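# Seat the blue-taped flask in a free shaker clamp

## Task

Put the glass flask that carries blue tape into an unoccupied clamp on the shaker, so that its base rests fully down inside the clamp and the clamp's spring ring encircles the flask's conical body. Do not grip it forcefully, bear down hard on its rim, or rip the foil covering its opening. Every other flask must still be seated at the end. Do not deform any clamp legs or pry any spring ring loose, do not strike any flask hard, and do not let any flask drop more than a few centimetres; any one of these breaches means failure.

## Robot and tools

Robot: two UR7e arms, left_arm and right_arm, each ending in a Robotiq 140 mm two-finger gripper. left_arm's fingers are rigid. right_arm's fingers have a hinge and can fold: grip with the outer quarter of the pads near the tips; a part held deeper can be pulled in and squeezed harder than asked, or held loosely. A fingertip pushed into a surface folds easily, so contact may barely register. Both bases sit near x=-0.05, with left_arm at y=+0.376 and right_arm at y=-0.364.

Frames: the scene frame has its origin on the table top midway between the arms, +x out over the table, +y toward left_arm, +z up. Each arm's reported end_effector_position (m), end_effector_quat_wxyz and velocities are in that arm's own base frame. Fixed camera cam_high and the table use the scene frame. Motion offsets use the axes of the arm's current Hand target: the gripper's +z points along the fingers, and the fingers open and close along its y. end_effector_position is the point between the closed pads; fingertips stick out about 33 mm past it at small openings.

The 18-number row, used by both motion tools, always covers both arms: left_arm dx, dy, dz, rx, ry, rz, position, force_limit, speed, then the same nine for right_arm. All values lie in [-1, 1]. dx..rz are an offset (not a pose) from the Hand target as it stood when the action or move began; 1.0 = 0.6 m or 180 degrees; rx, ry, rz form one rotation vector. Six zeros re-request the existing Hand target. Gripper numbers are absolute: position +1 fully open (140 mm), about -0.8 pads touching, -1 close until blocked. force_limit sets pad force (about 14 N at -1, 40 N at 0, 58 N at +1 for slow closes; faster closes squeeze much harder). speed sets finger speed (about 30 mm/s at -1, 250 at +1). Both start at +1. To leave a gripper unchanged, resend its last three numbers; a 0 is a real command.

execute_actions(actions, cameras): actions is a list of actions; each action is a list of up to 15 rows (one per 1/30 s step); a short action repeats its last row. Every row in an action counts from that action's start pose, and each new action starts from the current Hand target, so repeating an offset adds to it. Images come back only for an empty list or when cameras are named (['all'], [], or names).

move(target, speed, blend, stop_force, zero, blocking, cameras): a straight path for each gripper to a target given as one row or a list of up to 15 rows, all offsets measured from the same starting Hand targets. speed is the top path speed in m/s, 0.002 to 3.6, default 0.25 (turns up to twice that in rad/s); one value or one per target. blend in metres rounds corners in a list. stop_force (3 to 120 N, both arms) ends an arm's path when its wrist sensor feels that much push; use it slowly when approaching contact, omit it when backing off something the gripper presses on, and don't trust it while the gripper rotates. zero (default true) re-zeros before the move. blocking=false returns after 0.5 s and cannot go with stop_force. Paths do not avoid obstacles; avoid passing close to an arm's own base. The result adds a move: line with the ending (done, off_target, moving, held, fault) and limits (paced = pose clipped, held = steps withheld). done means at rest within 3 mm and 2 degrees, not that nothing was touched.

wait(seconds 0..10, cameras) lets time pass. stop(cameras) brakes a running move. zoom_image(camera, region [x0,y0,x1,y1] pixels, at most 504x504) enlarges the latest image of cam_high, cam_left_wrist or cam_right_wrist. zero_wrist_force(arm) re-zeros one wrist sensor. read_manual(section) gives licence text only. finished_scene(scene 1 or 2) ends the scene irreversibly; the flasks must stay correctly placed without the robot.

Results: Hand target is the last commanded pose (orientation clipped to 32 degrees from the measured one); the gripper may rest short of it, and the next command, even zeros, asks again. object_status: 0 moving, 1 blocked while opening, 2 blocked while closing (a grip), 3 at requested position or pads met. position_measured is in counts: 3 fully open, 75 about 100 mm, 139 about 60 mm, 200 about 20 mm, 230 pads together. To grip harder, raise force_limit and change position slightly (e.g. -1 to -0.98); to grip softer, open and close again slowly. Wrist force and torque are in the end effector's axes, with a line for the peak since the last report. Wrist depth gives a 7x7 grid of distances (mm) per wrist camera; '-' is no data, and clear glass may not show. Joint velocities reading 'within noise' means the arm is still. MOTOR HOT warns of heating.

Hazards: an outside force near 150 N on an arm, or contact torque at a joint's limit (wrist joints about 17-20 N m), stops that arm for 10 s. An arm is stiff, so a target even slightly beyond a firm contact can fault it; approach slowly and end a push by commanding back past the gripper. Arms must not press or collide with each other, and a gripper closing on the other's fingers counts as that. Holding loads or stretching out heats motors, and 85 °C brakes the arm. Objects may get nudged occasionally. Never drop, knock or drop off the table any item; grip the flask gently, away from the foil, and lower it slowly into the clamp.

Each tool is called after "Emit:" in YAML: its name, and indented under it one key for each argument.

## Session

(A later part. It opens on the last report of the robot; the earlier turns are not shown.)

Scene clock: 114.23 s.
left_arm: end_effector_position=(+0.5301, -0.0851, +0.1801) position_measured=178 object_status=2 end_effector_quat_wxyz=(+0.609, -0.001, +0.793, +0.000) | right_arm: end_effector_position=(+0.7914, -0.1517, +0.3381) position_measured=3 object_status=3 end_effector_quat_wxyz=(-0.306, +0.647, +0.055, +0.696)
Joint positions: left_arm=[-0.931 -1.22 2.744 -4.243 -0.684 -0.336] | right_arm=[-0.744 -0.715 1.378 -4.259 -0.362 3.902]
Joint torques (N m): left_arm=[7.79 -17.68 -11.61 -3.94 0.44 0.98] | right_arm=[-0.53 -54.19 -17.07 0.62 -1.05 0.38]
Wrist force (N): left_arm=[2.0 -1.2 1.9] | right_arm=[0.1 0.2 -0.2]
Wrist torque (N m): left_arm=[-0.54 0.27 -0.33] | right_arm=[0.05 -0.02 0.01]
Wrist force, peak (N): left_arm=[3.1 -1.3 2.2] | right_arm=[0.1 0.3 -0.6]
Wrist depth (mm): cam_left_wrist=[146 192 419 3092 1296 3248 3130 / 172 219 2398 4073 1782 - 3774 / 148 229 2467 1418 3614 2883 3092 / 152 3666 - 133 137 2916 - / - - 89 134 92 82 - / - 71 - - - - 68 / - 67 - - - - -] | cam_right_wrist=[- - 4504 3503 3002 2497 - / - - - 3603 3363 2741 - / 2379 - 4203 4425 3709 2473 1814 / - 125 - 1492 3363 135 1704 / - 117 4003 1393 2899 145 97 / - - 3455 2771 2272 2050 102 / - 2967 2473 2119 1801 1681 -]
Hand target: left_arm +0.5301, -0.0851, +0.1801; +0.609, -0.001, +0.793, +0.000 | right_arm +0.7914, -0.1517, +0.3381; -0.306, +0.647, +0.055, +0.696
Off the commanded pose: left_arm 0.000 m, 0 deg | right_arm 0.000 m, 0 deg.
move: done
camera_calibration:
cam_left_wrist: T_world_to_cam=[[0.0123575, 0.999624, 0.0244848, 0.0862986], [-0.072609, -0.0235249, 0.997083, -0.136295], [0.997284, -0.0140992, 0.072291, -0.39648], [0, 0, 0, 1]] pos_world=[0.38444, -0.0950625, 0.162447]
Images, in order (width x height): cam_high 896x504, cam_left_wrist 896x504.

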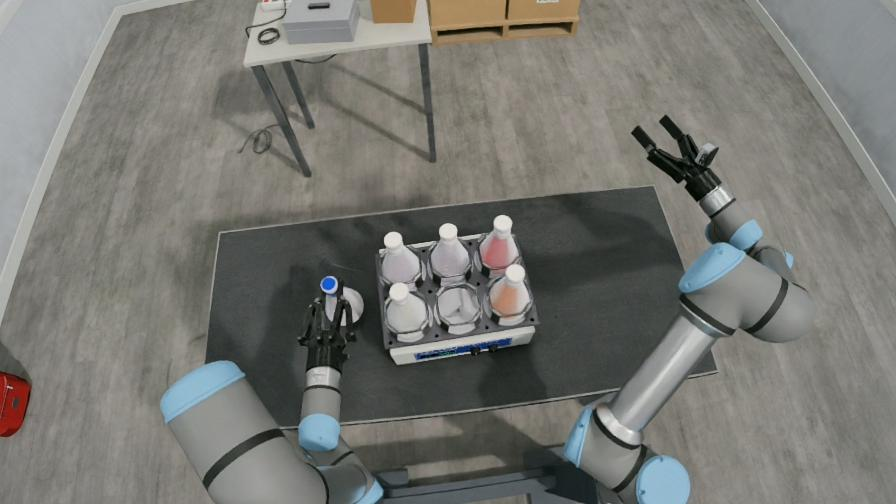

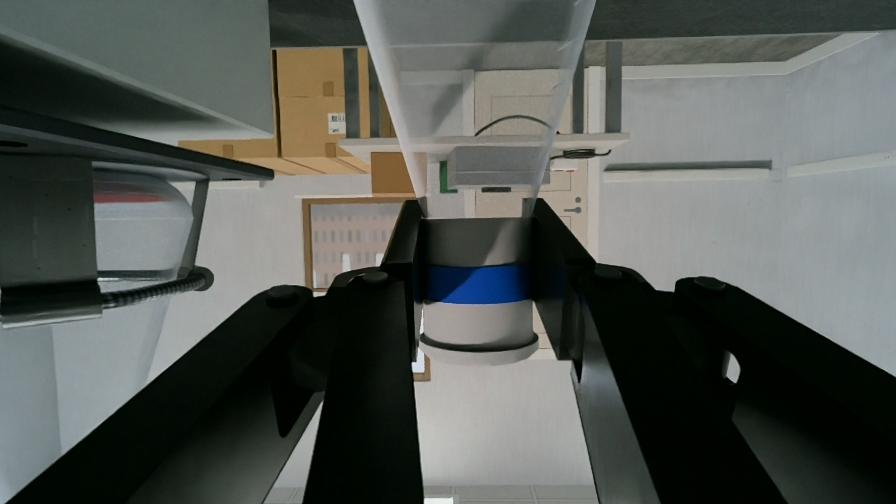

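Emit:
move:
  target:
    - [-0.5474,0,-0.1468,0,0,0,-1,-1,-1,0,0,0,0,0,0,1,1,1]
    - [-0.517,-0.4827,-0.2601,0,0,0,-1,-1,-1,0,0,0,0,0,0,1,1,1]
    - [-0.3238,-0.4827,-0.2083,0,0,0,-1,-1,-1,0,0,0,0,0,0,1,1,1]
  blend: [0.03,0.03,0]
  speed: 0.18
  cameras: ["cam_left_wrist","cam_high"]

Emit:
zoom_image:
  camera: "cam_high"
  region: [370, 200, 570, 370]

Scene clock: 123.03 s.
left_arm: end_effector_position=(+0.4599, -0.3746, +0.4005) position_measured=178 object_status=2 end_effector_quat_wxyz=(+0.609, +0.000, +0.793, +0.000) end_effector_velocity=(+0.000, +0.000, -0.001) end_effector_angular_velocity=(-0.001, +0.001, +0.001) | right_arm: end_effector_position=(+0.7914, -0.1517, +0.3381) position_measured=3 object_status=3 end_effector_quat_wxyz=(-0.306, +0.647, +0.055, +0.696)
Joint positions: left_arm=[-1.502 -1.771 2.089 -2.139 -0.271 -1.313] | right_arm=[-0.744 -0.715 1.378 -4.259 -0.362 3.902]
Joint velocities: left_arm=[0 0.001 0.001 0.002 0 -0.005] | right_arm=[within noise]
Joint torques (N m): left_arm=[10.16 -27.27 -23.71 -0.98 2.29 -0.72] | right_arm=[-0.15 -54.23 -17.15 0.52 -1.08 0.4]
Wrist force (N): left_arm=[1.8 -1.6 1.8] | right_arm=[-0.1 0.1 -0.5]
Wrist torque (N m): left_arm=[-0.64 0.31 -0.27] | right_arm=[0.03 0.03 0.00]
Wrist force, peak (N): left_arm=[4.8 -1.5 2.8] | right_arm=[0.1 0.2 -0.6]
Wrist depth (mm): cam_left_wrist=[3019 2984 2516 1380 3614 236 3888 / 3830 - 2759 1782 1410 3774 3468 / 5032 - 4424 3888 3614 4349 4424 / - 5032 - 133 137 - 2916 / - - 89 134 92 86 75 / - 71 - - - - 68 / - 67 - - - - -] | cam_right_wrist=[2834 3764 - 2933 2866 - - / 3002 3552 6005 3076 3764 - 1882 / 2655 3318 - 2712 3318 2402 1776 / - 126 4585 1528 3363 135 1659 / - 117 3552 1386 2967 2119 97 / - - 3363 2712 2314 2050 101 / - 2802 2473 2137 1801 1648 -]
Hand target: left_arm +0.4599, -0.3745, +0.4004; +0.609, -0.001, +0.793, +0.000 | right_arm +0.7914, -0.1517, +0.3381; -0.306, +0.647, +0.055, +0.696
Off the commanded pose: left_arm 0.000 m, 0 deg | right_arm 0.000 m, 0 deg.
move: done
camera_calibration:
cam_left_wrist: T_world_to_cam=[[0.0125379, 0.999616, 0.0247013, 0.371019], [-0.0727133, -0.0237264, 0.997071, -0.3679], [0.997274, -0.0142973, 0.0723879, -0.346588], [0, 0, 0, 1]] pos_world=[0.31424, -0.384561, 0.382746]
Images, in order (width x height): cam_high 896x504, cam_left_wrist 896x504.

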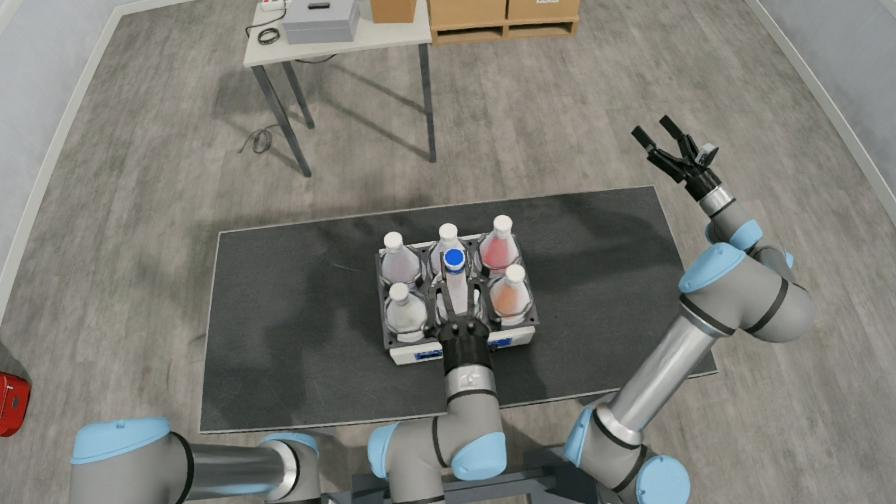

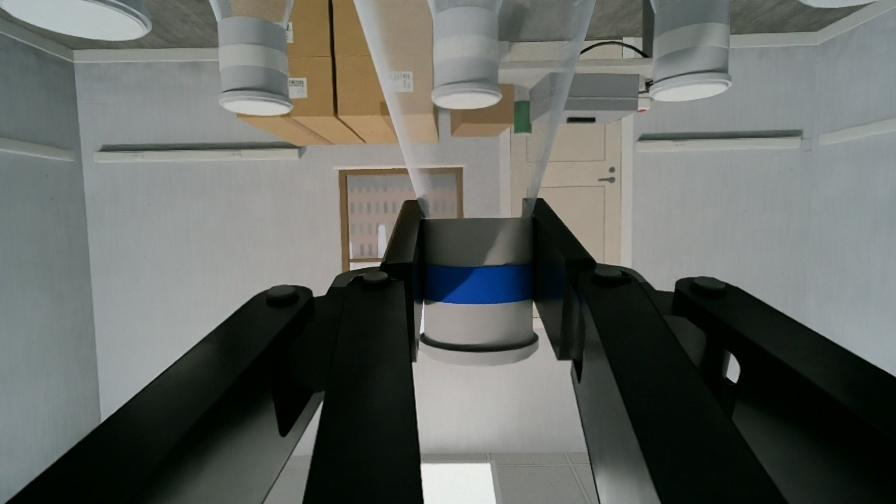

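Scaled by 2.520 from the camera's 896x504 image, which has a finer 1280x720 frame.

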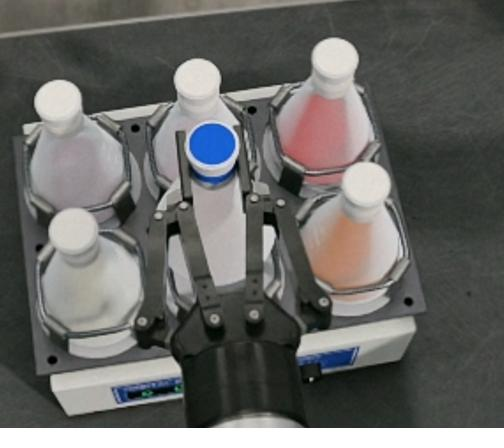

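Emit:
move:
  target: [0.0483,-0.005,0.013,0,0,0,-1,-1,-1,0,0,0,0,0,0,1,1,1]
  speed: 0.1
  cameras: ["cam_left_wrist","cam_high"]

Emit:
zoom_image:
  camera: "cam_high"
  region: [370, 200, 570, 370]

Emit:
zoom_image:
  camera: "cam_left_wrist"
  region: [0, 0, 504, 250]

Emit:
zoom_image:
  camera: "cam_left_wrist"
  region: [392, 0, 896, 250]

Scene clock: 131.10 s.
left_arm: end_effector_position=(+0.4599, -0.3776, +0.3704) position_measured=178 object_status=2 end_effector_quat_wxyz=(+0.609, +0.000, +0.793, +0.000) | right_arm: end_effector_position=(+0.7914, -0.1517, +0.3381) position_measured=3 object_status=3 end_effector_quat_wxyz=(-0.306, +0.647, +0.055, +0.696)
Joint positions: left_arm=[-1.503 -1.734 2.141 -2.226 -0.271 -1.314] | right_arm=[-0.744 -0.715 1.378 -4.259 -0.362 3.902]
Joint torques (N m): left_arm=[-0.74 -29.5 -32.63 -0.84 4.86 -0.19] | right_arm=[-0.3 -54.65 -17.2 0.59 -1.07 0.34]
Wrist force (N): left_arm=[2.0 -1.7 2.0] | right_arm=[0.2 0.2 -0.3]
Wrist torque (N m): left_arm=[-0.63 0.25 -0.27] | right_arm=[0.04 -0.03 0.00]
Wrist force, peak (N): left_arm=[3.1 -1.6 1.9] | right_arm=[0.0 0.4 -0.4]
Wrist depth (mm): cam_left_wrist=[136 3055 2566 2467 3666 3055 128 / 137 249 2619 247 1434 240 3130 / 3168 - 3564 4010 3888 4502 3290 / - 4207 - 132 138 3830 3248 / 3092 - 89 134 92 86 72 / - 71 - - - - 68 / - 67 - - - - -] | cam_right_wrist=[- 3552 2771 3275 3408 2771 - / - - - 3455 3039 - - / - - - 3941 3455 2741 1828 / 2712 125 - 1492 3503 135 1716 / - 117 1716 1466 3114 2102 97 / - 2712 3275 2683 2272 2018 102 / - 2627 2314 2119 1814 1659 -]
Hand target: left_arm +0.4600, -0.3776, +0.3704; +0.609, -0.001, +0.793, +0.000 | right_arm +0.7914, -0.1517, +0.3381; -0.306, +0.647, +0.055, +0.696
Off the commanded pose: left_arm 0.000 m, 0 deg | right_arm 0.000 m, 0 deg.
move: done
camera_calibration:
cam_left_wrist: T_world_to_cam=[[0.0126237, 0.99961, 0.0249076, 0.374659], [-0.0726165, -0.0239273, 0.997073, -0.338068], [0.99728, -0.0143954, 0.0722862, -0.344456], [0, 0, 0, 1]] pos_world=[0.31424, -0.38756, 0.352646]
Images, in order (width x height): cam_high 896x504, cam_left_wrist 896x504.

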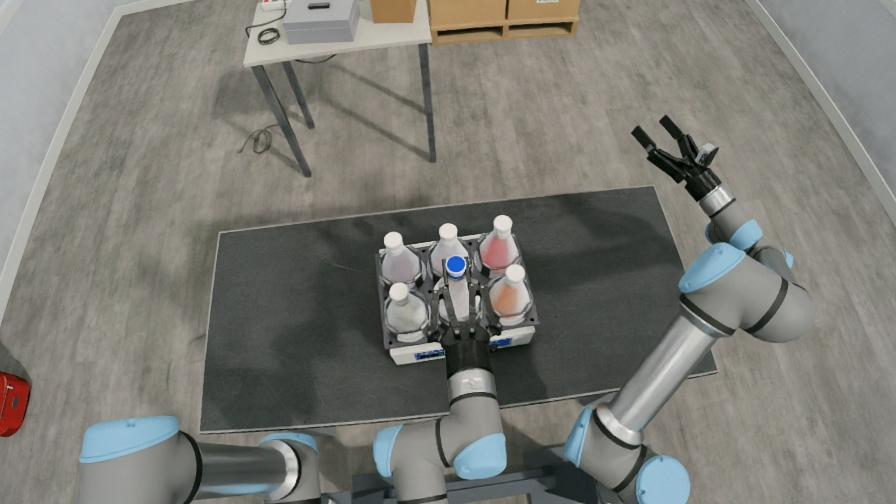

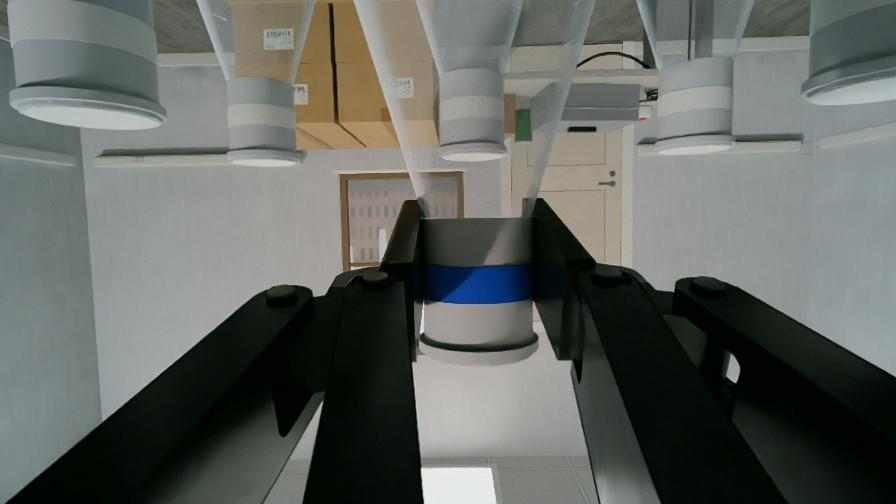

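Scaled by 2.520 from the camera's 896x504 image, which has a finer 1280x720 frame.

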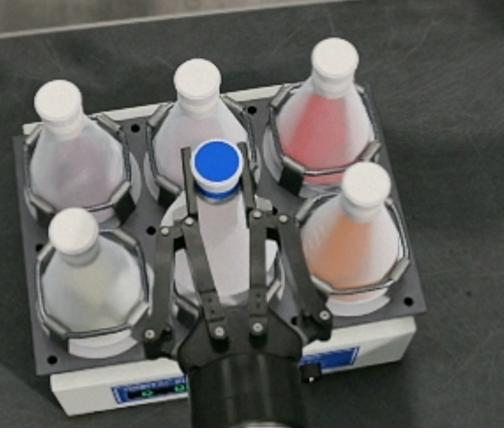

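Scaled by 1.000.

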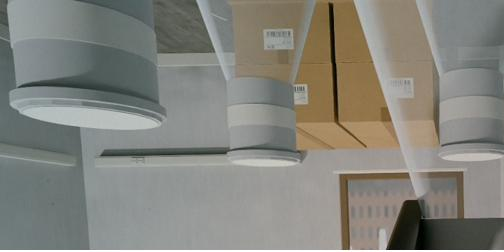

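Scaled by 1.000.

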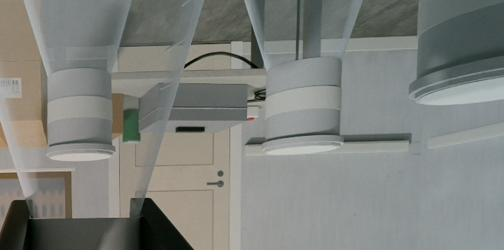

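Emit:
move:
  target:
    - [0.0129,-0.0067,-0.0035,0,0,0,-1,-1,-1,0.311,-0.1065,0.0523,0.562,-0.259,-0.195,1,1,1]
    - [0.0129,-0.0067,-0.0035,0,0,0,-1,-1,-1,-0.0615,-0.705,0.0115,0.562,-0.259,-0.195,1,1,1]
  speed: 0.4
  blend: [0.05,0]
  cameras: ["all"]

Emit:
zoom_image:
  camera: "cam_right_wrist"
  region: [250, 50, 700, 450]

Scene clock: 179.27 s.
left_arm: end_effector_position=(+0.4559, -0.3816, +0.3635) position_measured=178 object_status=2 end_effector_quat_wxyz=(+0.609, -0.001, +0.793, +0.000) | right_arm: end_effector_position=(+0.5846, +0.2056, +0.4399) position_measured=3 object_status=3 end_effector_quat_wxyz=(-0.461, +0.377, +0.734, +0.325)
Joint positions: left_arm=[-1.513 -1.727 2.144 -2.198 -0.268 -1.355] | right_arm=[-0.257 -0.398 0.035 -3.302 0.812 3.38]
Joint torques (N m): left_arm=[-5.41 -10.05 -24.04 -3.38 4.66 0.76] | right_arm=[6.46 -50.74 -16.67 5.26 -2.99 -1.61]
Wrist force (N): left_arm=[1.8 -1.5 1.8] | right_arm=[-0.8 -0.1 -0.9]
Wrist torque (N m): left_arm=[-0.60 0.30 -0.13] | right_arm=[-0.17 0.18 -0.17]
Wrist force, peak (N): left_arm=[2.1 -1.8 2.2] | right_arm=[0.0 4.0 -1.3]
Wrist depth (mm): cam_left_wrist=[137 2820 2592 2467 4073 3333 132 / 138 157 2516 250 1442 239 144 / - 4424 - 3888 3774 5968 - / 3719 3948 - 133 137 4010 2820 / 484 - 89 134 92 86 75 / - 71 - - - - 68 / - 67 - - - - -] | cam_right_wrist=[- 348 386 - 3152 2357 - / 2573 2741 333 3941 - - 2335 / 2193 2335 931 959 2600 2741 - / 1955 126 - - - 135 2655 / - 117 - 462 637 - 97 / - - 404 377 648 701 101 / - 464 363 360 - 1484 -]
Hand target: left_arm +0.4559, -0.3816, +0.3635; +0.609, -0.001, +0.793, +0.000 | right_arm +0.5861, +0.2057, +0.4404; -0.442, +0.336, +0.812, +0.183
Off the commanded pose: left_arm 0.000 m, 0 deg | right_arm 0.002 m, 19 deg.
elbow stopped short (right arm): the move would have taken joint 3 (elbow) straighter than the controller allows.
move: off_target (right_arm); limits=paced
camera_calibration:
cam_left_wrist: T_world_to_cam=[[0.0124408, 0.999618, 0.024692, 0.379013], [-0.0726116, -0.0237256, 0.997078, -0.331599], [0.997283, -0.0141974, 0.0722886, -0.339957], [0, 0, 0, 1]] pos_world=[0.31024, -0.391562, 0.345847]
cam_right_wrist: T_world_to_cam=[[0.845956, 0.520116, 0.117635, -0.638459], [0.415973, -0.505617, -0.755856, 0.196662], [-0.333655, 0.688354, -0.644084, 0.479555], [0, 0, 0, 1]] pos_world=[0.618308, 0.101406, 0.532626]

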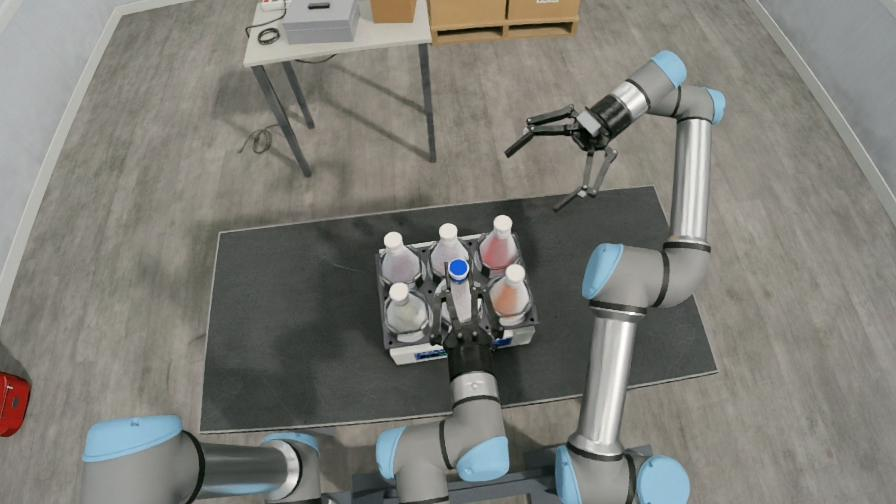

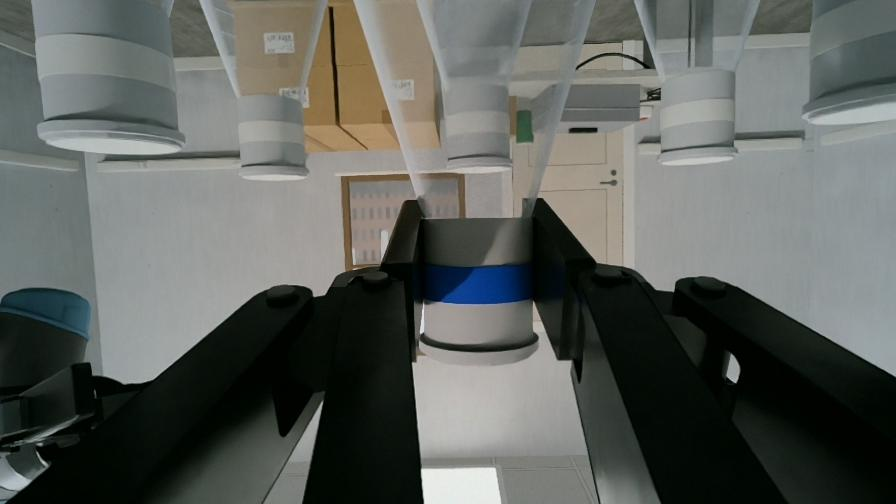

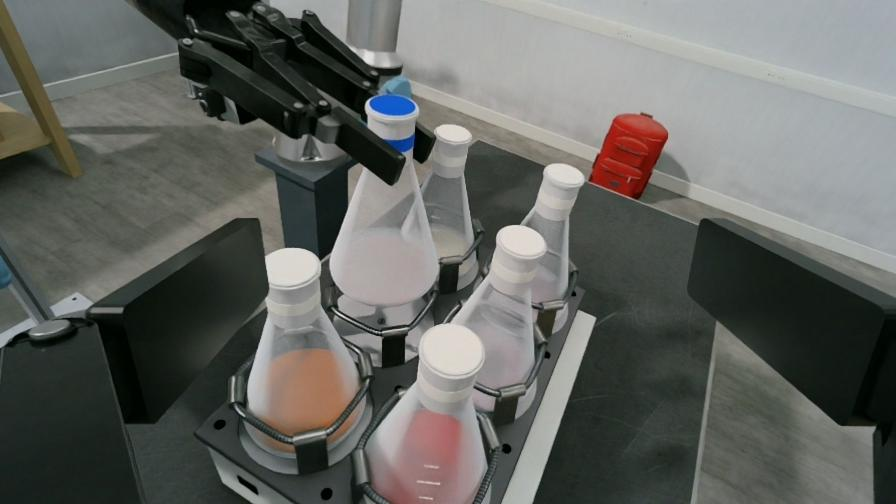

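Scaled by 1.120 from the camera's 896x504 image, which has a finer 1280x720 frame.

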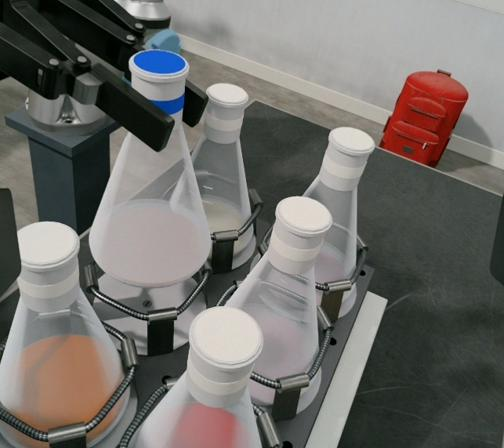

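Emit:
move:
  target: [0.0419,0,0.0112,0,0,0,-1,-1,-1,0,0,0,0,0,0,1,1,1]
  speed: 0.05
  stop_force: 5
  cameras: ["cam_left_wrist","cam_right_wrist"]

Emit:
zoom_image:
  camera: "cam_right_wrist"
  region: [280, 200, 500, 400]

Scene clock: 188.17 s.
left_arm: end_effector_position=(+0.4559, -0.3816, +0.3375) position_measured=178 object_status=2 end_effector_quat_wxyz=(+0.609, -0.001, +0.793, +0.000) | right_arm: end_effector_position=(+0.5846, +0.2057, +0.4398) position_measured=3 object_status=3 end_effector_quat_wxyz=(-0.461, +0.377, +0.734, +0.325)
Joint positions: left_arm=[-1.514 -1.694 2.191 -2.277 -0.268 -1.355] | right_arm=[-0.257 -0.398 0.035 -3.302 0.812 3.38]
Joint torques (N m): left_arm=[-3.61 -29.79 -30.98 -0.83 4.86 -0.74] | right_arm=[6.51 -51.3 -13.28 5.22 1.79 1.18]
Wrist force (N): left_arm=[1.7 -1.4 2.1] | right_arm=[-0.9 0.0 -0.8]
Wrist torque (N m): left_arm=[-0.62 0.28 -0.11] | right_arm=[-0.13 0.19 -0.17]
Wrist force, peak (N): left_arm=[2.6 -1.5 2.3] | right_arm=[-1.3 0.0 -1.0]
Wrist depth (mm): cam_left_wrist=[3208 3248 2516 2541 3130 3055 3055 / 137 2541 2467 1492 1442 1501 132 / 139 156 261 251 3719 245 - / 2883 3719 - 133 137 3515 - / 493 - 89 134 92 86 76 / - 71 - - - - 68 / - 67 - - - - -] | cam_right_wrist=[1911 365 744 821 2600 2573 - / 2573 416 383 3552 3152 - 2379 / 2232 2357 356 369 2802 5044 - / 2002 126 - 520 - 135 2449 / - 117 412 474 - 135 97 / - - 395 398 - - 101 / - - 353 367 - 1547 -]
Hand target: left_arm +0.4559, -0.3816, +0.3375; +0.609, -0.001, +0.793, +0.000 | right_arm +0.5861, +0.2057, +0.4404; -0.442, +0.336, +0.812, +0.183
Off the commanded pose: left_arm 0.000 m, 0 deg | right_arm 0.002 m, 19 deg.
elbow stopped short (right arm): the move would have taken joint 3 (elbow) straighter than the controller allows.
move: off_target (right_arm)
camera_calibration:
cam_left_wrist: T_world_to_cam=[[0.0124489, 0.99962, 0.0245924, 0.379688], [-0.0726115, -0.0236256, 0.99708, -0.305537], [0.997283, -0.0141983, 0.0722898, -0.338071], [0, 0, 0, 1]] pos_world=[0.31024, -0.391562, 0.319747]
cam_right_wrist: T_world_to_cam=[[0.845902, 0.520274, 0.117324, -0.638401], [0.415778, -0.505517, -0.75603, 0.196798], [-0.334033, 0.688308, -0.643936, 0.479615], [0, 0, 0, 1]] pos_world=[0.618408, 0.101506, 0.532526]
Images, in order (width x height): cam_left_wrist 896x504, cam_right_wrist 896x504.

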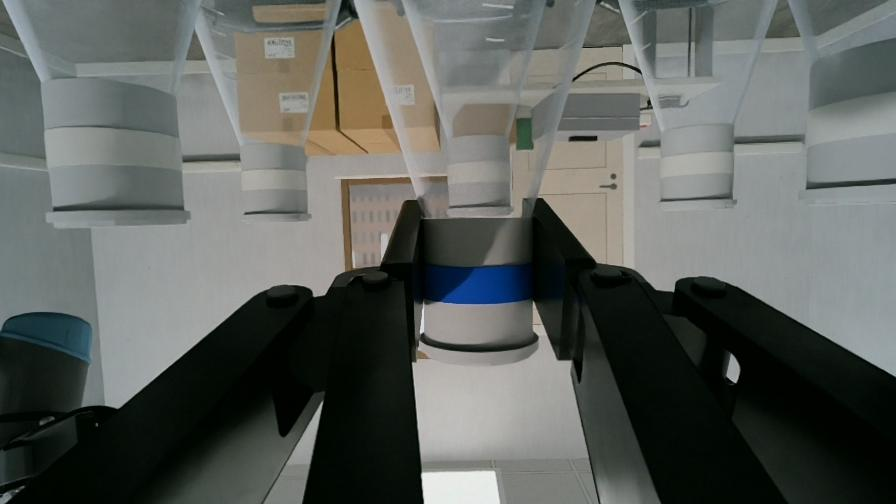

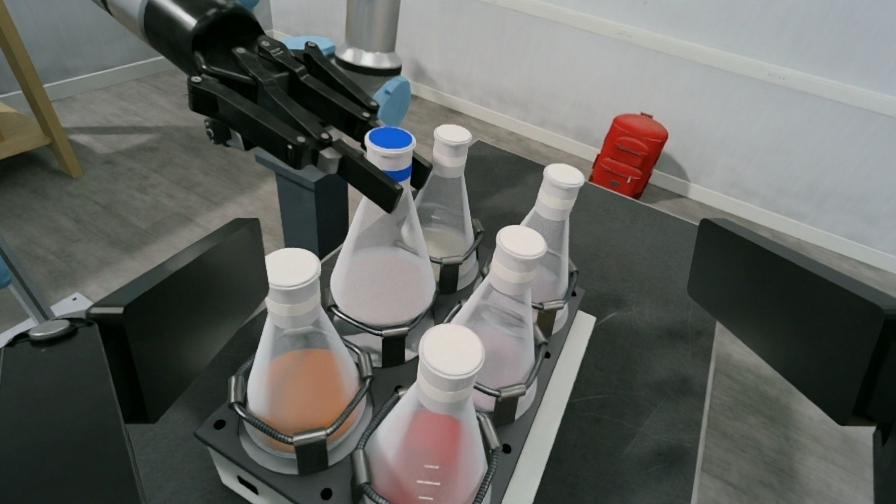

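Scaled by 2.291 from the camera's 896x504 image, which has a finer 1280x720 frame.

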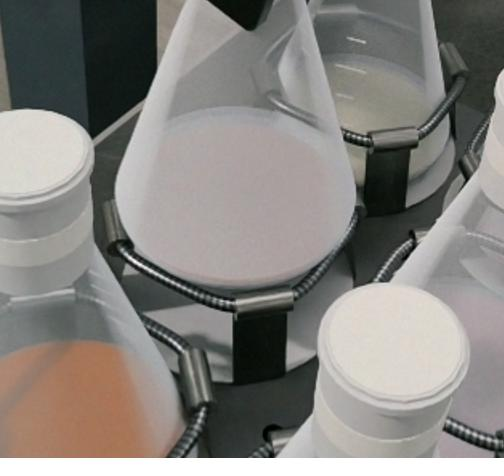

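Emit:
move:
  target: [0.0129,0,0.0035,0,0,0,-1,-1,-1,0,0,0,0,0,0,1,1,1]
  speed: 0.02
  stop_force: 4
  cameras: ["cam_right_wrist"]

Emit:
zoom_image:
  camera: "cam_right_wrist"
  region: [300, 240, 470, 380]

Scene clock: 192.60 s.
left_arm: end_effector_position=(+0.4559, -0.3816, +0.3356) position_measured=178 object_status=2 end_effector_quat_wxyz=(+0.609, -0.001, +0.793, +0.000) | right_arm: end_effector_position=(+0.5846, +0.2057, +0.4398) position_measured=3 object_status=3 end_effector_quat_wxyz=(-0.461, +0.377, +0.734, +0.325)
Joint positions: left_arm=[-1.514 -1.692 2.194 -2.282 -0.268 -1.356] | right_arm=[-0.257 -0.398 0.035 -3.302 0.812 3.38]
Joint torques (N m): left_arm=[9.35 -28.48 -24.63 -2.86 1 0.24] | right_arm=[5.97 -51.59 -13.52 5.14 1.91 -0.38]
Wrist force (N): left_arm=[-1.0 -1.4 0.9] | right_arm=[-1.0 0.0 -0.8]
Wrist torque (N m): left_arm=[-0.61 0.29 -0.12] | right_arm=[-0.13 0.21 -0.17]
Wrist force, peak (N): left_arm=[-3.2 -1.4 0.4] | right_arm=[-1.1 -0.1 -1.0]
Wrist depth (mm): cam_left_wrist=[3248 3208 2619 2566 3666 3208 3092 / 138 155 2467 2701 1527 1746 132 / 139 155 3333 254 3719 244 133 / - 4349 - 132 137 4073 6259 / 515 - 89 134 92 82 3468 / - 71 - - - - 68 / - 67 - - - - -] | cam_right_wrist=[2547 364 764 2834 2771 - - / 2600 399 383 3408 3114 - 2212 / 2252 2314 353 389 2834 3039 - / 1911 126 292 524 - 135 2712 / - 117 425 464 - 135 97 / - 531 397 389 463 691 101 / - 474 359 368 - 1492 -]
Hand target: left_arm +0.4559, -0.3816, +0.3356; +0.609, -0.001, +0.793, +0.000 (not the last commanded pose) | right_arm +0.5861, +0.2057, +0.4404; -0.442, +0.336, +0.812, +0.183
Off the commanded pose: left_arm 0.006 m, 0 deg | right_arm 0.002 m, 19 deg.
elbow stopped short (right arm): the move would have taken joint 3 (elbow) straighter than the controller allows.
move: contact (left_arm), off_target (right_arm)
camera_calibration:
cam_right_wrist: T_world_to_cam=[[0.845902, 0.520274, 0.117324, -0.638401], [0.415778, -0.505517, -0.75603, 0.196798], [-0.334033, 0.688308, -0.643936, 0.479615], [0, 0, 0, 1]] pos_world=[0.618408, 0.101506, 0.532526]
Images, in order (width x height): cam_right_wrist 896x504.

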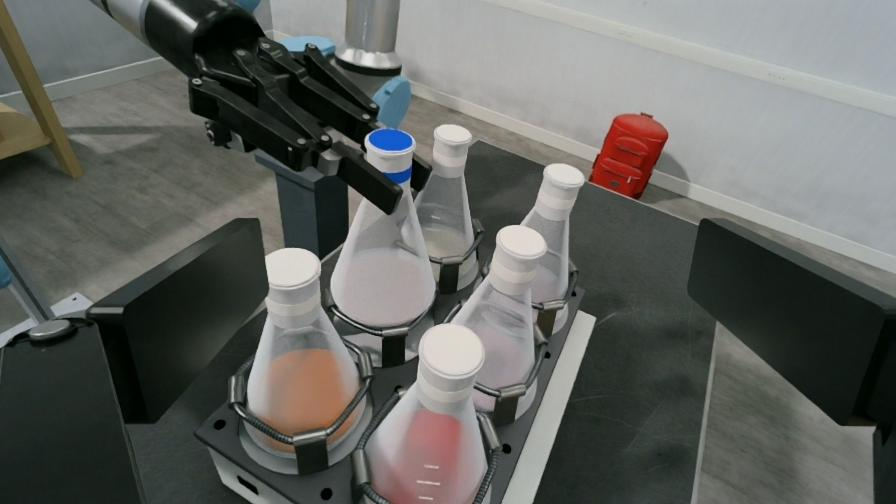

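Scaled by 2.965 from the camera's 896x504 image, which has a finer 1280x720 frame.

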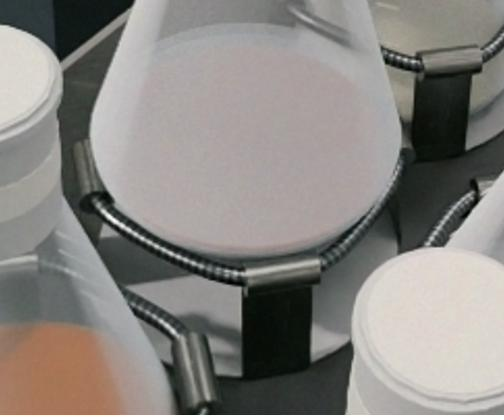

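Emit:
move:
  target: [-0.0072,-0.006,0.0012,0,0,0,-1,-1,-1,0,0,0,0,0,0,1,1,1]
  speed: 0.03

Emit:
move:
  target: [0.0193,0,0.0052,0,0,0,-1,-1,-1,0,0,0,0,0,0,1,1,1]
  speed: 0.015
  stop_force: 5
  cameras: ["cam_right_wrist"]

Emit:
zoom_image:
  camera: "cam_right_wrist"
  region: [300, 240, 470, 380]

Scene clock: 198.80 s.
left_arm: end_effector_position=(+0.4577, -0.3852, +0.3396) position_measured=178 object_status=2 end_effector_quat_wxyz=(+0.609, -0.001, +0.793, +0.000) | right_arm: end_effector_position=(+0.5846, +0.2057, +0.4398) position_measured=3 object_status=3 end_effector_quat_wxyz=(-0.461, +0.377, +0.734, +0.325)
Joint positions: left_arm=[-1.509 -1.684 2.18 -2.291 -0.269 -1.34] | right_arm=[-0.257 -0.398 0.035 -3.302 0.812 3.38]
Joint torques (N m): left_arm=[6.1 -17.01 -18.35 -4.69 0.79 -0.65] | right_arm=[6.43 -51.61 -13.13 5.18 1.87 -1.69]
Wrist force (N): left_arm=[1.0 -0.5 1.6] | right_arm=[-1.1 -0.1 -0.8]
Wrist torque (N m): left_arm=[-0.60 0.32 -0.23] | right_arm=[-0.15 0.25 -0.17]
Wrist force, peak (N): left_arm=[-1.3 -1.6 1.0] | right_arm=[-1.2 -0.1 -1.1]
Wrist depth (mm): cam_left_wrist=[3055 2759 2566 2566 3614 3248 2950 / 135 143 2592 2491 1501 1656 135 / 136 149 259 249 3948 241 131 / 6110 - 4139 133 137 - - / 487 - 89 134 92 82 - / - 71 - - - - 68 / - 67 - - - - -] | cam_right_wrist=[2933 361 755 - 3152 1896 - / 2547 400 378 3552 2834 - 2252 / 2212 2335 347 451 2449 3318 - / 1940 126 308 533 506 135 2425 / - 117 430 274 - - 97 / - - 399 390 - - 102 / - - 362 367 - 1596 -]
Hand target: left_arm +0.4577, -0.3852, +0.3396; +0.609, -0.001, +0.793, +0.000 | right_arm +0.5861, +0.2057, +0.4404; -0.442, +0.336, +0.812, +0.183
Off the commanded pose: left_arm 0.000 m, 0 deg | right_arm 0.002 m, 19 deg.
elbow stopped short (right arm): the move would have taken joint 3 (elbow) straighter than the controller allows.
move: off_target (right_arm)

Scene clock: 199.87 s.
left_arm: end_effector_position=(+0.4577, -0.3852, +0.3390) position_measured=178 object_status=2 end_effector_quat_wxyz=(+0.609, -0.001, +0.793, +0.000) | right_arm: end_effector_position=(+0.5846, +0.2057, +0.4398) position_measured=3 object_status=3 end_effector_quat_wxyz=(-0.461, +0.377, +0.734, +0.325)
Joint positions: left_arm=[-1.509 -1.683 2.181 -2.293 -0.269 -1.341] | right_arm=[-0.257 -0.398 0.035 -3.302 0.812 3.38]
Joint torques (N m): left_arm=[5.22 -30.12 -29.57 -3.49 1.02 -0.67] | right_arm=[6.24 -52 -13.31 5.15 1.81 -1.8]
Wrist force (N): left_arm=[0.1 0.2 1.0] | right_arm=[-0.9 -0.1 -1.0]
Wrist torque (N m): left_arm=[-0.70 0.30 -0.16] | right_arm=[-0.16 0.20 -0.17]
Wrist force, peak (N): left_arm=[-7.5 1.1 -3.1] | right_arm=[-1.1 -0.3 -1.0]
Wrist depth (mm): cam_left_wrist=[2916 3248 2516 2516 3515 1746 3019 / 135 150 2592 1782 1466 1380 135 / 136 144 263 250 3564 243 132 / - - 3774 133 137 - - / 472 - 89 134 92 82 - / - 71 - 3774 - - 68 / - 67 - - - - -] | cam_right_wrist=[- 361 744 2967 2771 2425 - / 2497 402 379 3192 3709 2473 - / 2174 2335 348 587 2547 2933 - / 1925 127 - 535 - 135 2741 / - 117 316 506 488 - 97 / - 532 395 392 - - 102 / - 461 363 370 - 1538 -]
Hand target: left_arm +0.4577, -0.3852, +0.3390; +0.609, -0.001, +0.793, +0.000 (not the last commanded pose) | right_arm +0.5861, +0.2057, +0.4404; -0.442, +0.336, +0.812, +0.183
Off the commanded pose: left_arm 0.011 m, 0 deg | right_arm 0.002 m, 19 deg.
elbow stopped short (right arm): the move would have taken joint 3 (elbow) straighter than the controller allows.
move: contact (left_arm), off_target (right_arm)
camera_calibration:
cam_right_wrist: T_world_to_cam=[[0.845902, 0.520274, 0.117324, -0.638401], [0.415778, -0.505517, -0.75603, 0.196798], [-0.334033, 0.688308, -0.643936, 0.479615], [0, 0, 0, 1]] pos_world=[0.618408, 0.101506, 0.532526]
Images, in order (width x height): cam_right_wrist 896x504.

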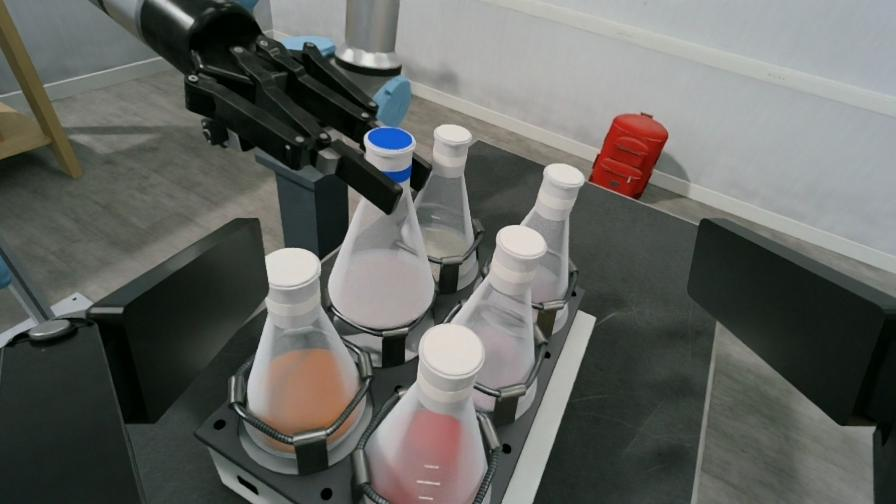

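Scaled by 2.965 from the camera's 896x504 image, which has a finer 1280x720 frame.

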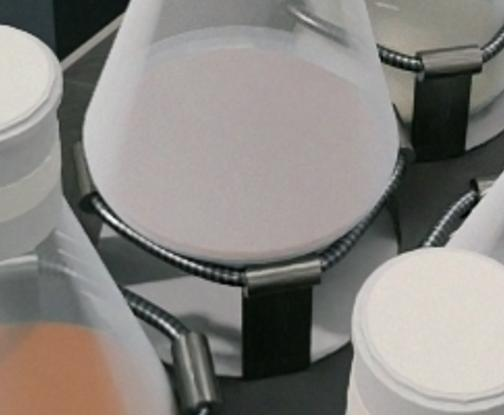

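Emit:
move:
  target: [-0.0072,0,-0.0019,0,0,0,-1,-1,-1,0,0,0,0,0,0,1,1,1]
  speed: 0.03

Emit:
move:
  target: [0.0008,0.0063,-0.0029,0,0,0,-1,-1,-1,0,0,0,0,0,0,1,1,1]
  speed: 0.03

Emit:
move:
  target: [0.0241,0,0.0065,0,0,0,-1,-1,-1,0,0,0,0,0,0,1,1,1]
  speed: 0.01
  stop_force: 10
  cameras: ["cam_right_wrist"]

Emit:
zoom_image:
  camera: "cam_right_wrist"
  region: [300, 240, 470, 380]

Scene clock: 206.00 s.
left_arm: end_effector_position=(+0.4578, -0.3852, +0.3435) position_measured=178 object_status=2 end_effector_quat_wxyz=(+0.609, -0.001, +0.793, +0.000) | right_arm: end_effector_position=(+0.5846, +0.2057, +0.4398) position_measured=3 object_status=3 end_effector_quat_wxyz=(-0.461, +0.377, +0.734, +0.325)
Joint positions: left_arm=[-1.509 -1.689 2.173 -2.279 -0.269 -1.34] | right_arm=[-0.257 -0.398 0.035 -3.302 0.812 3.38]
Joint torques (N m): left_arm=[12.01 -21.37 -23.64 -2.23 0.93 -0.7] | right_arm=[6.45 -51.77 -13.49 5.13 1.86 -1.7]
Wrist force (N): left_arm=[1.9 -1.7 1.7] | right_arm=[-1.0 -0.2 -0.9]
Wrist torque (N m): left_arm=[-0.64 0.28 -0.32] | right_arm=[-0.17 0.22 -0.17]
Wrist force, peak (N): left_arm=[2.1 -1.4 2.0] | right_arm=[-1.0 0.1 -1.2]
Wrist depth (mm): cam_left_wrist=[2950 3019 2592 2646 3774 3248 3055 / 135 149 2444 2516 1418 1358 135 / 137 149 260 253 3830 242 - / 3422 - - 133 137 - - / 486 - 89 134 92 82 3290 / - 71 - - - - 68 / - 67 - - - - -] | cam_right_wrist=[- 358 748 4003 2967 2425 2232 / 2212 423 371 3455 3233 - 1896 / 2252 2357 941 383 2522 3152 2379 / 1882 126 1082 489 832 144 2522 / - 117 316 447 753 - 97 / - - 385 376 - - 102 / - - 354 359 - 1557 -]
Hand target: left_arm +0.4578, -0.3852, +0.3434; +0.609, -0.001, +0.793, +0.000 | right_arm +0.5861, +0.2057, +0.4404; -0.442, +0.336, +0.812, +0.183
Off the commanded pose: left_arm 0.000 m, 0 deg | right_arm 0.002 m, 19 deg.
elbow stopped short (right arm): the move would have taken joint 3 (elbow) straighter than the controller allows.
move: off_target (right_arm)

Scene clock: 206.73 s.
left_arm: end_effector_position=(+0.4559, -0.3813, +0.3434) position_measured=178 object_status=2 end_effector_quat_wxyz=(+0.609, -0.001, +0.793, +0.000) | right_arm: end_effector_position=(+0.5846, +0.2057, +0.4398) position_measured=3 object_status=3 end_effector_quat_wxyz=(-0.461, +0.377, +0.734, +0.325)
Joint positions: left_arm=[-1.513 -1.703 2.181 -2.258 -0.268 -1.355] | right_arm=[-0.257 -0.398 0.035 -3.302 0.812 3.38]
Joint torques (N m): left_arm=[-6.14 -9.64 -29.1 -3.25 4.88 0.24] | right_arm=[6.18 -52.05 -13.19 5.04 1.9 -1.81]
Wrist force (N): left_arm=[1.7 -1.7 1.8] | right_arm=[-1.0 0.0 -1.0]
Wrist torque (N m): left_arm=[-0.63 0.33 -0.13] | right_arm=[-0.12 0.22 -0.17]
Wrist force, peak (N): left_arm=[2.2 -1.5 2.0] | right_arm=[-1.2 -0.1 -0.9]
Wrist depth (mm): cam_left_wrist=[3092 3515 2516 2516 3515 3092 131 / 137 159 2541 1594 1426 1380 132 / 139 162 258 253 3614 242 132 / 3614 2984 - 133 137 - - / 500 - 89 134 92 82 - / - 71 - 3830 - - 68 / - 67 - 4277 - - -] | cam_right_wrist=[- 360 406 4003 2522 2193 - / 2655 2712 375 3603 - - 2314 / 2174 2379 359 359 3076 2600 2232 / 1970 126 1021 484 357 135 2425 / - 117 322 462 716 135 97 / - - - 414 - 665 101 / - 469 362 377 - 1576 -]
Hand target: left_arm +0.4560, -0.3814, +0.3434; +0.609, -0.001, +0.793, +0.000 | right_arm +0.5861, +0.2057, +0.4404; -0.442, +0.336, +0.812, +0.183
Off the commanded pose: left_arm 0.000 m, 0 deg | right_arm 0.002 m, 19 deg.
elbow stopped short (right arm): the move would have taken joint 3 (elbow) straighter than the controller allows.
move: off_target (right_arm)

Scene clock: 208.73 s.
left_arm: end_effector_position=(+0.4560, -0.3814, +0.3336) position_measured=178 object_status=2 end_effector_quat_wxyz=(+0.609, -0.001, +0.793, +0.000) | right_arm: end_effector_position=(+0.5846, +0.2057, +0.4398) position_measured=3 object_status=3 end_effector_quat_wxyz=(-0.461, +0.377, +0.734, +0.325)
Joint positions: left_arm=[-1.513 -1.689 2.198 -2.289 -0.268 -1.355] | right_arm=[-0.257 -0.398 0.035 -3.302 0.812 3.38]
Joint torques (N m): left_arm=[5.43 -27.83 -28.15 -0.19 -0.53 -1.19] | right_arm=[6.02 -52.15 -13.56 5 1.8 -1.74]
Wrist force (N): left_arm=[-5.5 -1.3 -0.2] | right_arm=[-1.0 0.1 -0.8]
Wrist torque (N m): left_arm=[-0.60 0.39 -0.09] | right_arm=[-0.11 0.22 -0.17]
Wrist force, peak (N): left_arm=[-8.9 -0.7 -1.7] | right_arm=[-1.1 -0.2 -1.0]
Wrist depth (mm): cam_left_wrist=[3019 3168 2566 2566 3422 3168 3130 / 137 158 2646 2566 1466 1483 132 / 139 155 3168 254 3774 244 132 / - - - 133 137 3377 - / 477 - 89 134 92 86 - / - 71 - - - - 68 / - 67 - - - - -] | cam_right_wrist=[- 367 751 3655 2497 2802 - / 2655 404 385 3318 3318 - 2357 / 2174 2102 356 352 2712 2655 2712 / 1970 126 308 482 - 135 2522 / - 117 405 458 - 135 97 / - - 402 392 650 - 102 / - - 359 368 - 1681 -]
Hand target: left_arm +0.4559, -0.3814, +0.3336; +0.609, -0.001, +0.793, +0.000 (not the last commanded pose) | right_arm +0.5861, +0.2057, +0.4404; -0.442, +0.336, +0.812, +0.183
Off the commanded pose: left_arm 0.005 m, 0 deg | right_arm 0.002 m, 19 deg.
elbow stopped short (right arm): the move would have taken joint 3 (elbow) straighter than the controller allows.
move: contact (left_arm), off_target (right_arm)
camera_calibration:
cam_right_wrist: T_world_to_cam=[[0.845902, 0.520274, 0.117324, -0.638401], [0.415778, -0.505517, -0.75603, 0.196798], [-0.334033, 0.688308, -0.643936, 0.479615], [0, 0, 0, 1]] pos_world=[0.618408, 0.101506, 0.532526]
Images, in order (width x height): cam_right_wrist 896x504.

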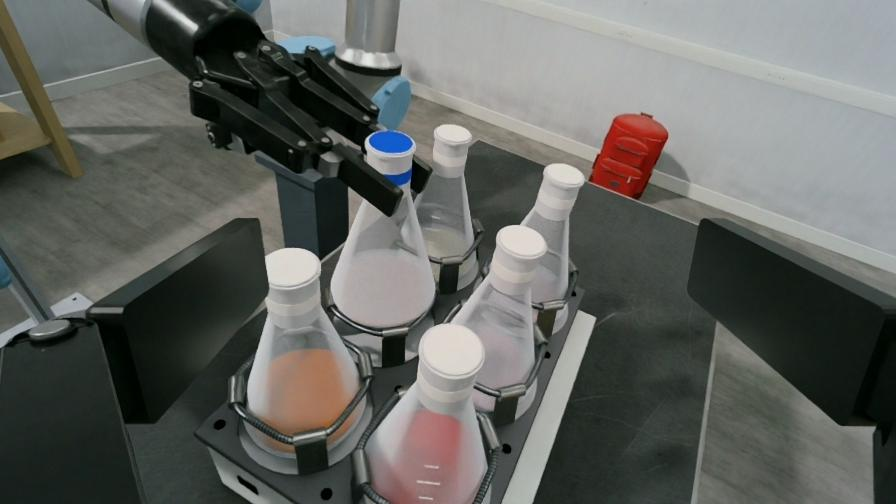

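Scaled by 2.965 from the camera's 896x504 image, which has a finer 1280x720 frame.

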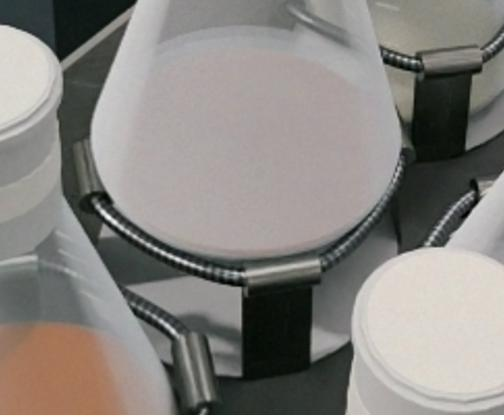

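Emit:
move:
  target: [0.0129,0.0008,0.0035,0,0,0,-1,-1,-1,0,0,0,0,0,0,1,1,1]
  speed: 0.01
  stop_force: 20
  zero: false
  cameras: ["cam_right_wrist","cam_left_wrist"]

Emit:
zoom_image:
  camera: "cam_right_wrist"
  region: [300, 240, 470, 380]

Scene clock: 218.03 s.
left_arm: end_effector_position=(+0.4559, -0.3811, +0.3279) position_measured=178 object_status=2 end_effector_quat_wxyz=(+0.609, -0.001, +0.793, +0.000) | right_arm: end_effector_position=(+0.5846, +0.2057, +0.4398) position_measured=3 object_status=3 end_effector_quat_wxyz=(-0.461, +0.377, +0.734, +0.325)
Joint positions: left_arm=[-1.513 -1.682 2.208 -2.307 -0.268 -1.355] | right_arm=[-0.257 -0.398 0.035 -3.302 0.812 3.38]
Joint torques (N m): left_arm=[-1.97 -25.55 -22.9 0.13 -0.6 -0.7] | right_arm=[6.22 -52.3 -13.37 4.94 1.81 -1.7]
Wrist force (N): left_arm=[-12.0 -5.9 -3.9] | right_arm=[-1.0 0.0 -0.8]
Wrist torque (N m): left_arm=[-0.45 0.42 -0.42] | right_arm=[-0.12 0.21 -0.17]
Wrist force, peak (N): left_arm=[-18.2 -6.9 -7.1] | right_arm=[-1.1 -0.2 -1.0]
Wrist depth (mm): cam_left_wrist=[3515 3377 2444 2541 3515 3290 3774 / 136 3888 2516 1510 1442 1510 131 / 137 161 3614 254 3774 244 131 / 4073 - - 132 137 3830 - / 2984 - 89 135 86 82 - / - 71 - - - - 68 / - 67 - - - - -] | cam_right_wrist=[- 369 767 - 2683 2402 2193 / 2683 417 387 3076 3039 2933 2547 / 2156 2335 351 357 2655 2741 - / 1882 127 487 487 849 135 2771 / - 117 417 444 559 699 97 / - 559 419 420 459 667 102 / - 386 359 376 537 1557 -]
Hand target: left_arm +0.4559, -0.3811, +0.3279; +0.609, -0.001, +0.793, +0.000 (not the last commanded pose) | right_arm +0.5861, +0.2057, +0.4404; -0.442, +0.336, +0.812, +0.183
Off the commanded pose: left_arm 0.002 m, 0 deg | right_arm 0.002 m, 19 deg.
elbow stopped short (right arm): the move would have taken joint 3 (elbow) straighter than the controller allows.
move: contact (left_arm), off_target (right_arm)
camera_calibration:
cam_left_wrist: T_world_to_cam=[[0.0122939, 0.999637, 0.0239806, 0.379769], [-0.0728132, -0.0230238, 0.99708, -0.29565], [0.99727, -0.0140041, 0.0725037, -0.337458], [0, 0, 0, 1]] pos_world=[0.310341, -0.391164, 0.310146]
cam_right_wrist: T_world_to_cam=[[0.845902, 0.520274, 0.117324, -0.638401], [0.415778, -0.505517, -0.75603, 0.196798], [-0.334033, 0.688308, -0.643936, 0.479615], [0, 0, 0, 1]] pos_world=[0.618408, 0.101506, 0.532526]
Images, in order (width x height): cam_left_wrist 896x504, cam_right_wrist 896x504.

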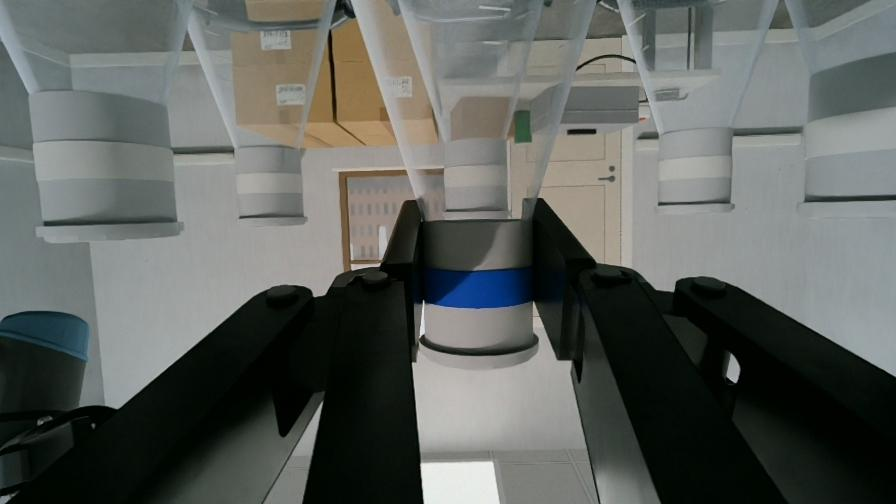

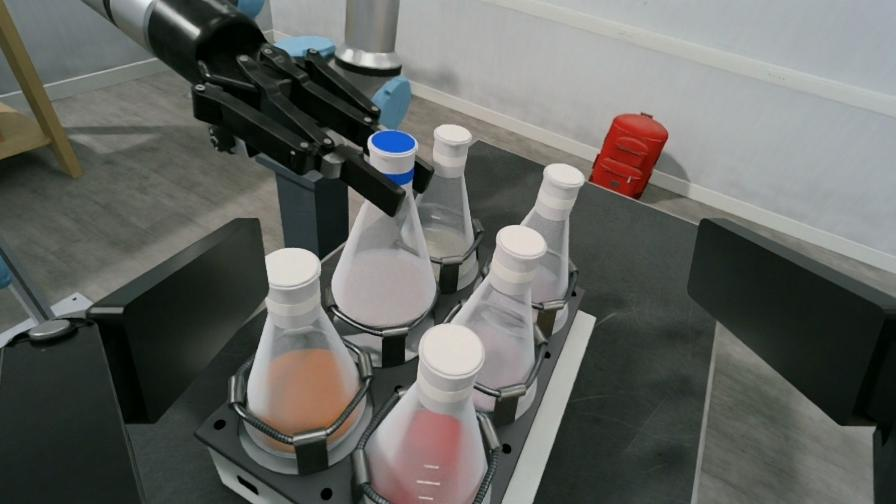

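Scaled by 2.965 from the camera's 896x504 image, which has a finer 1280x720 frame.

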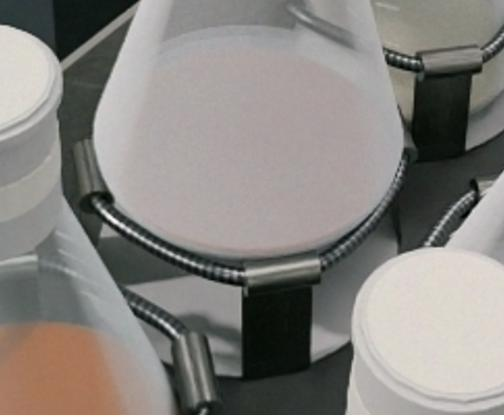

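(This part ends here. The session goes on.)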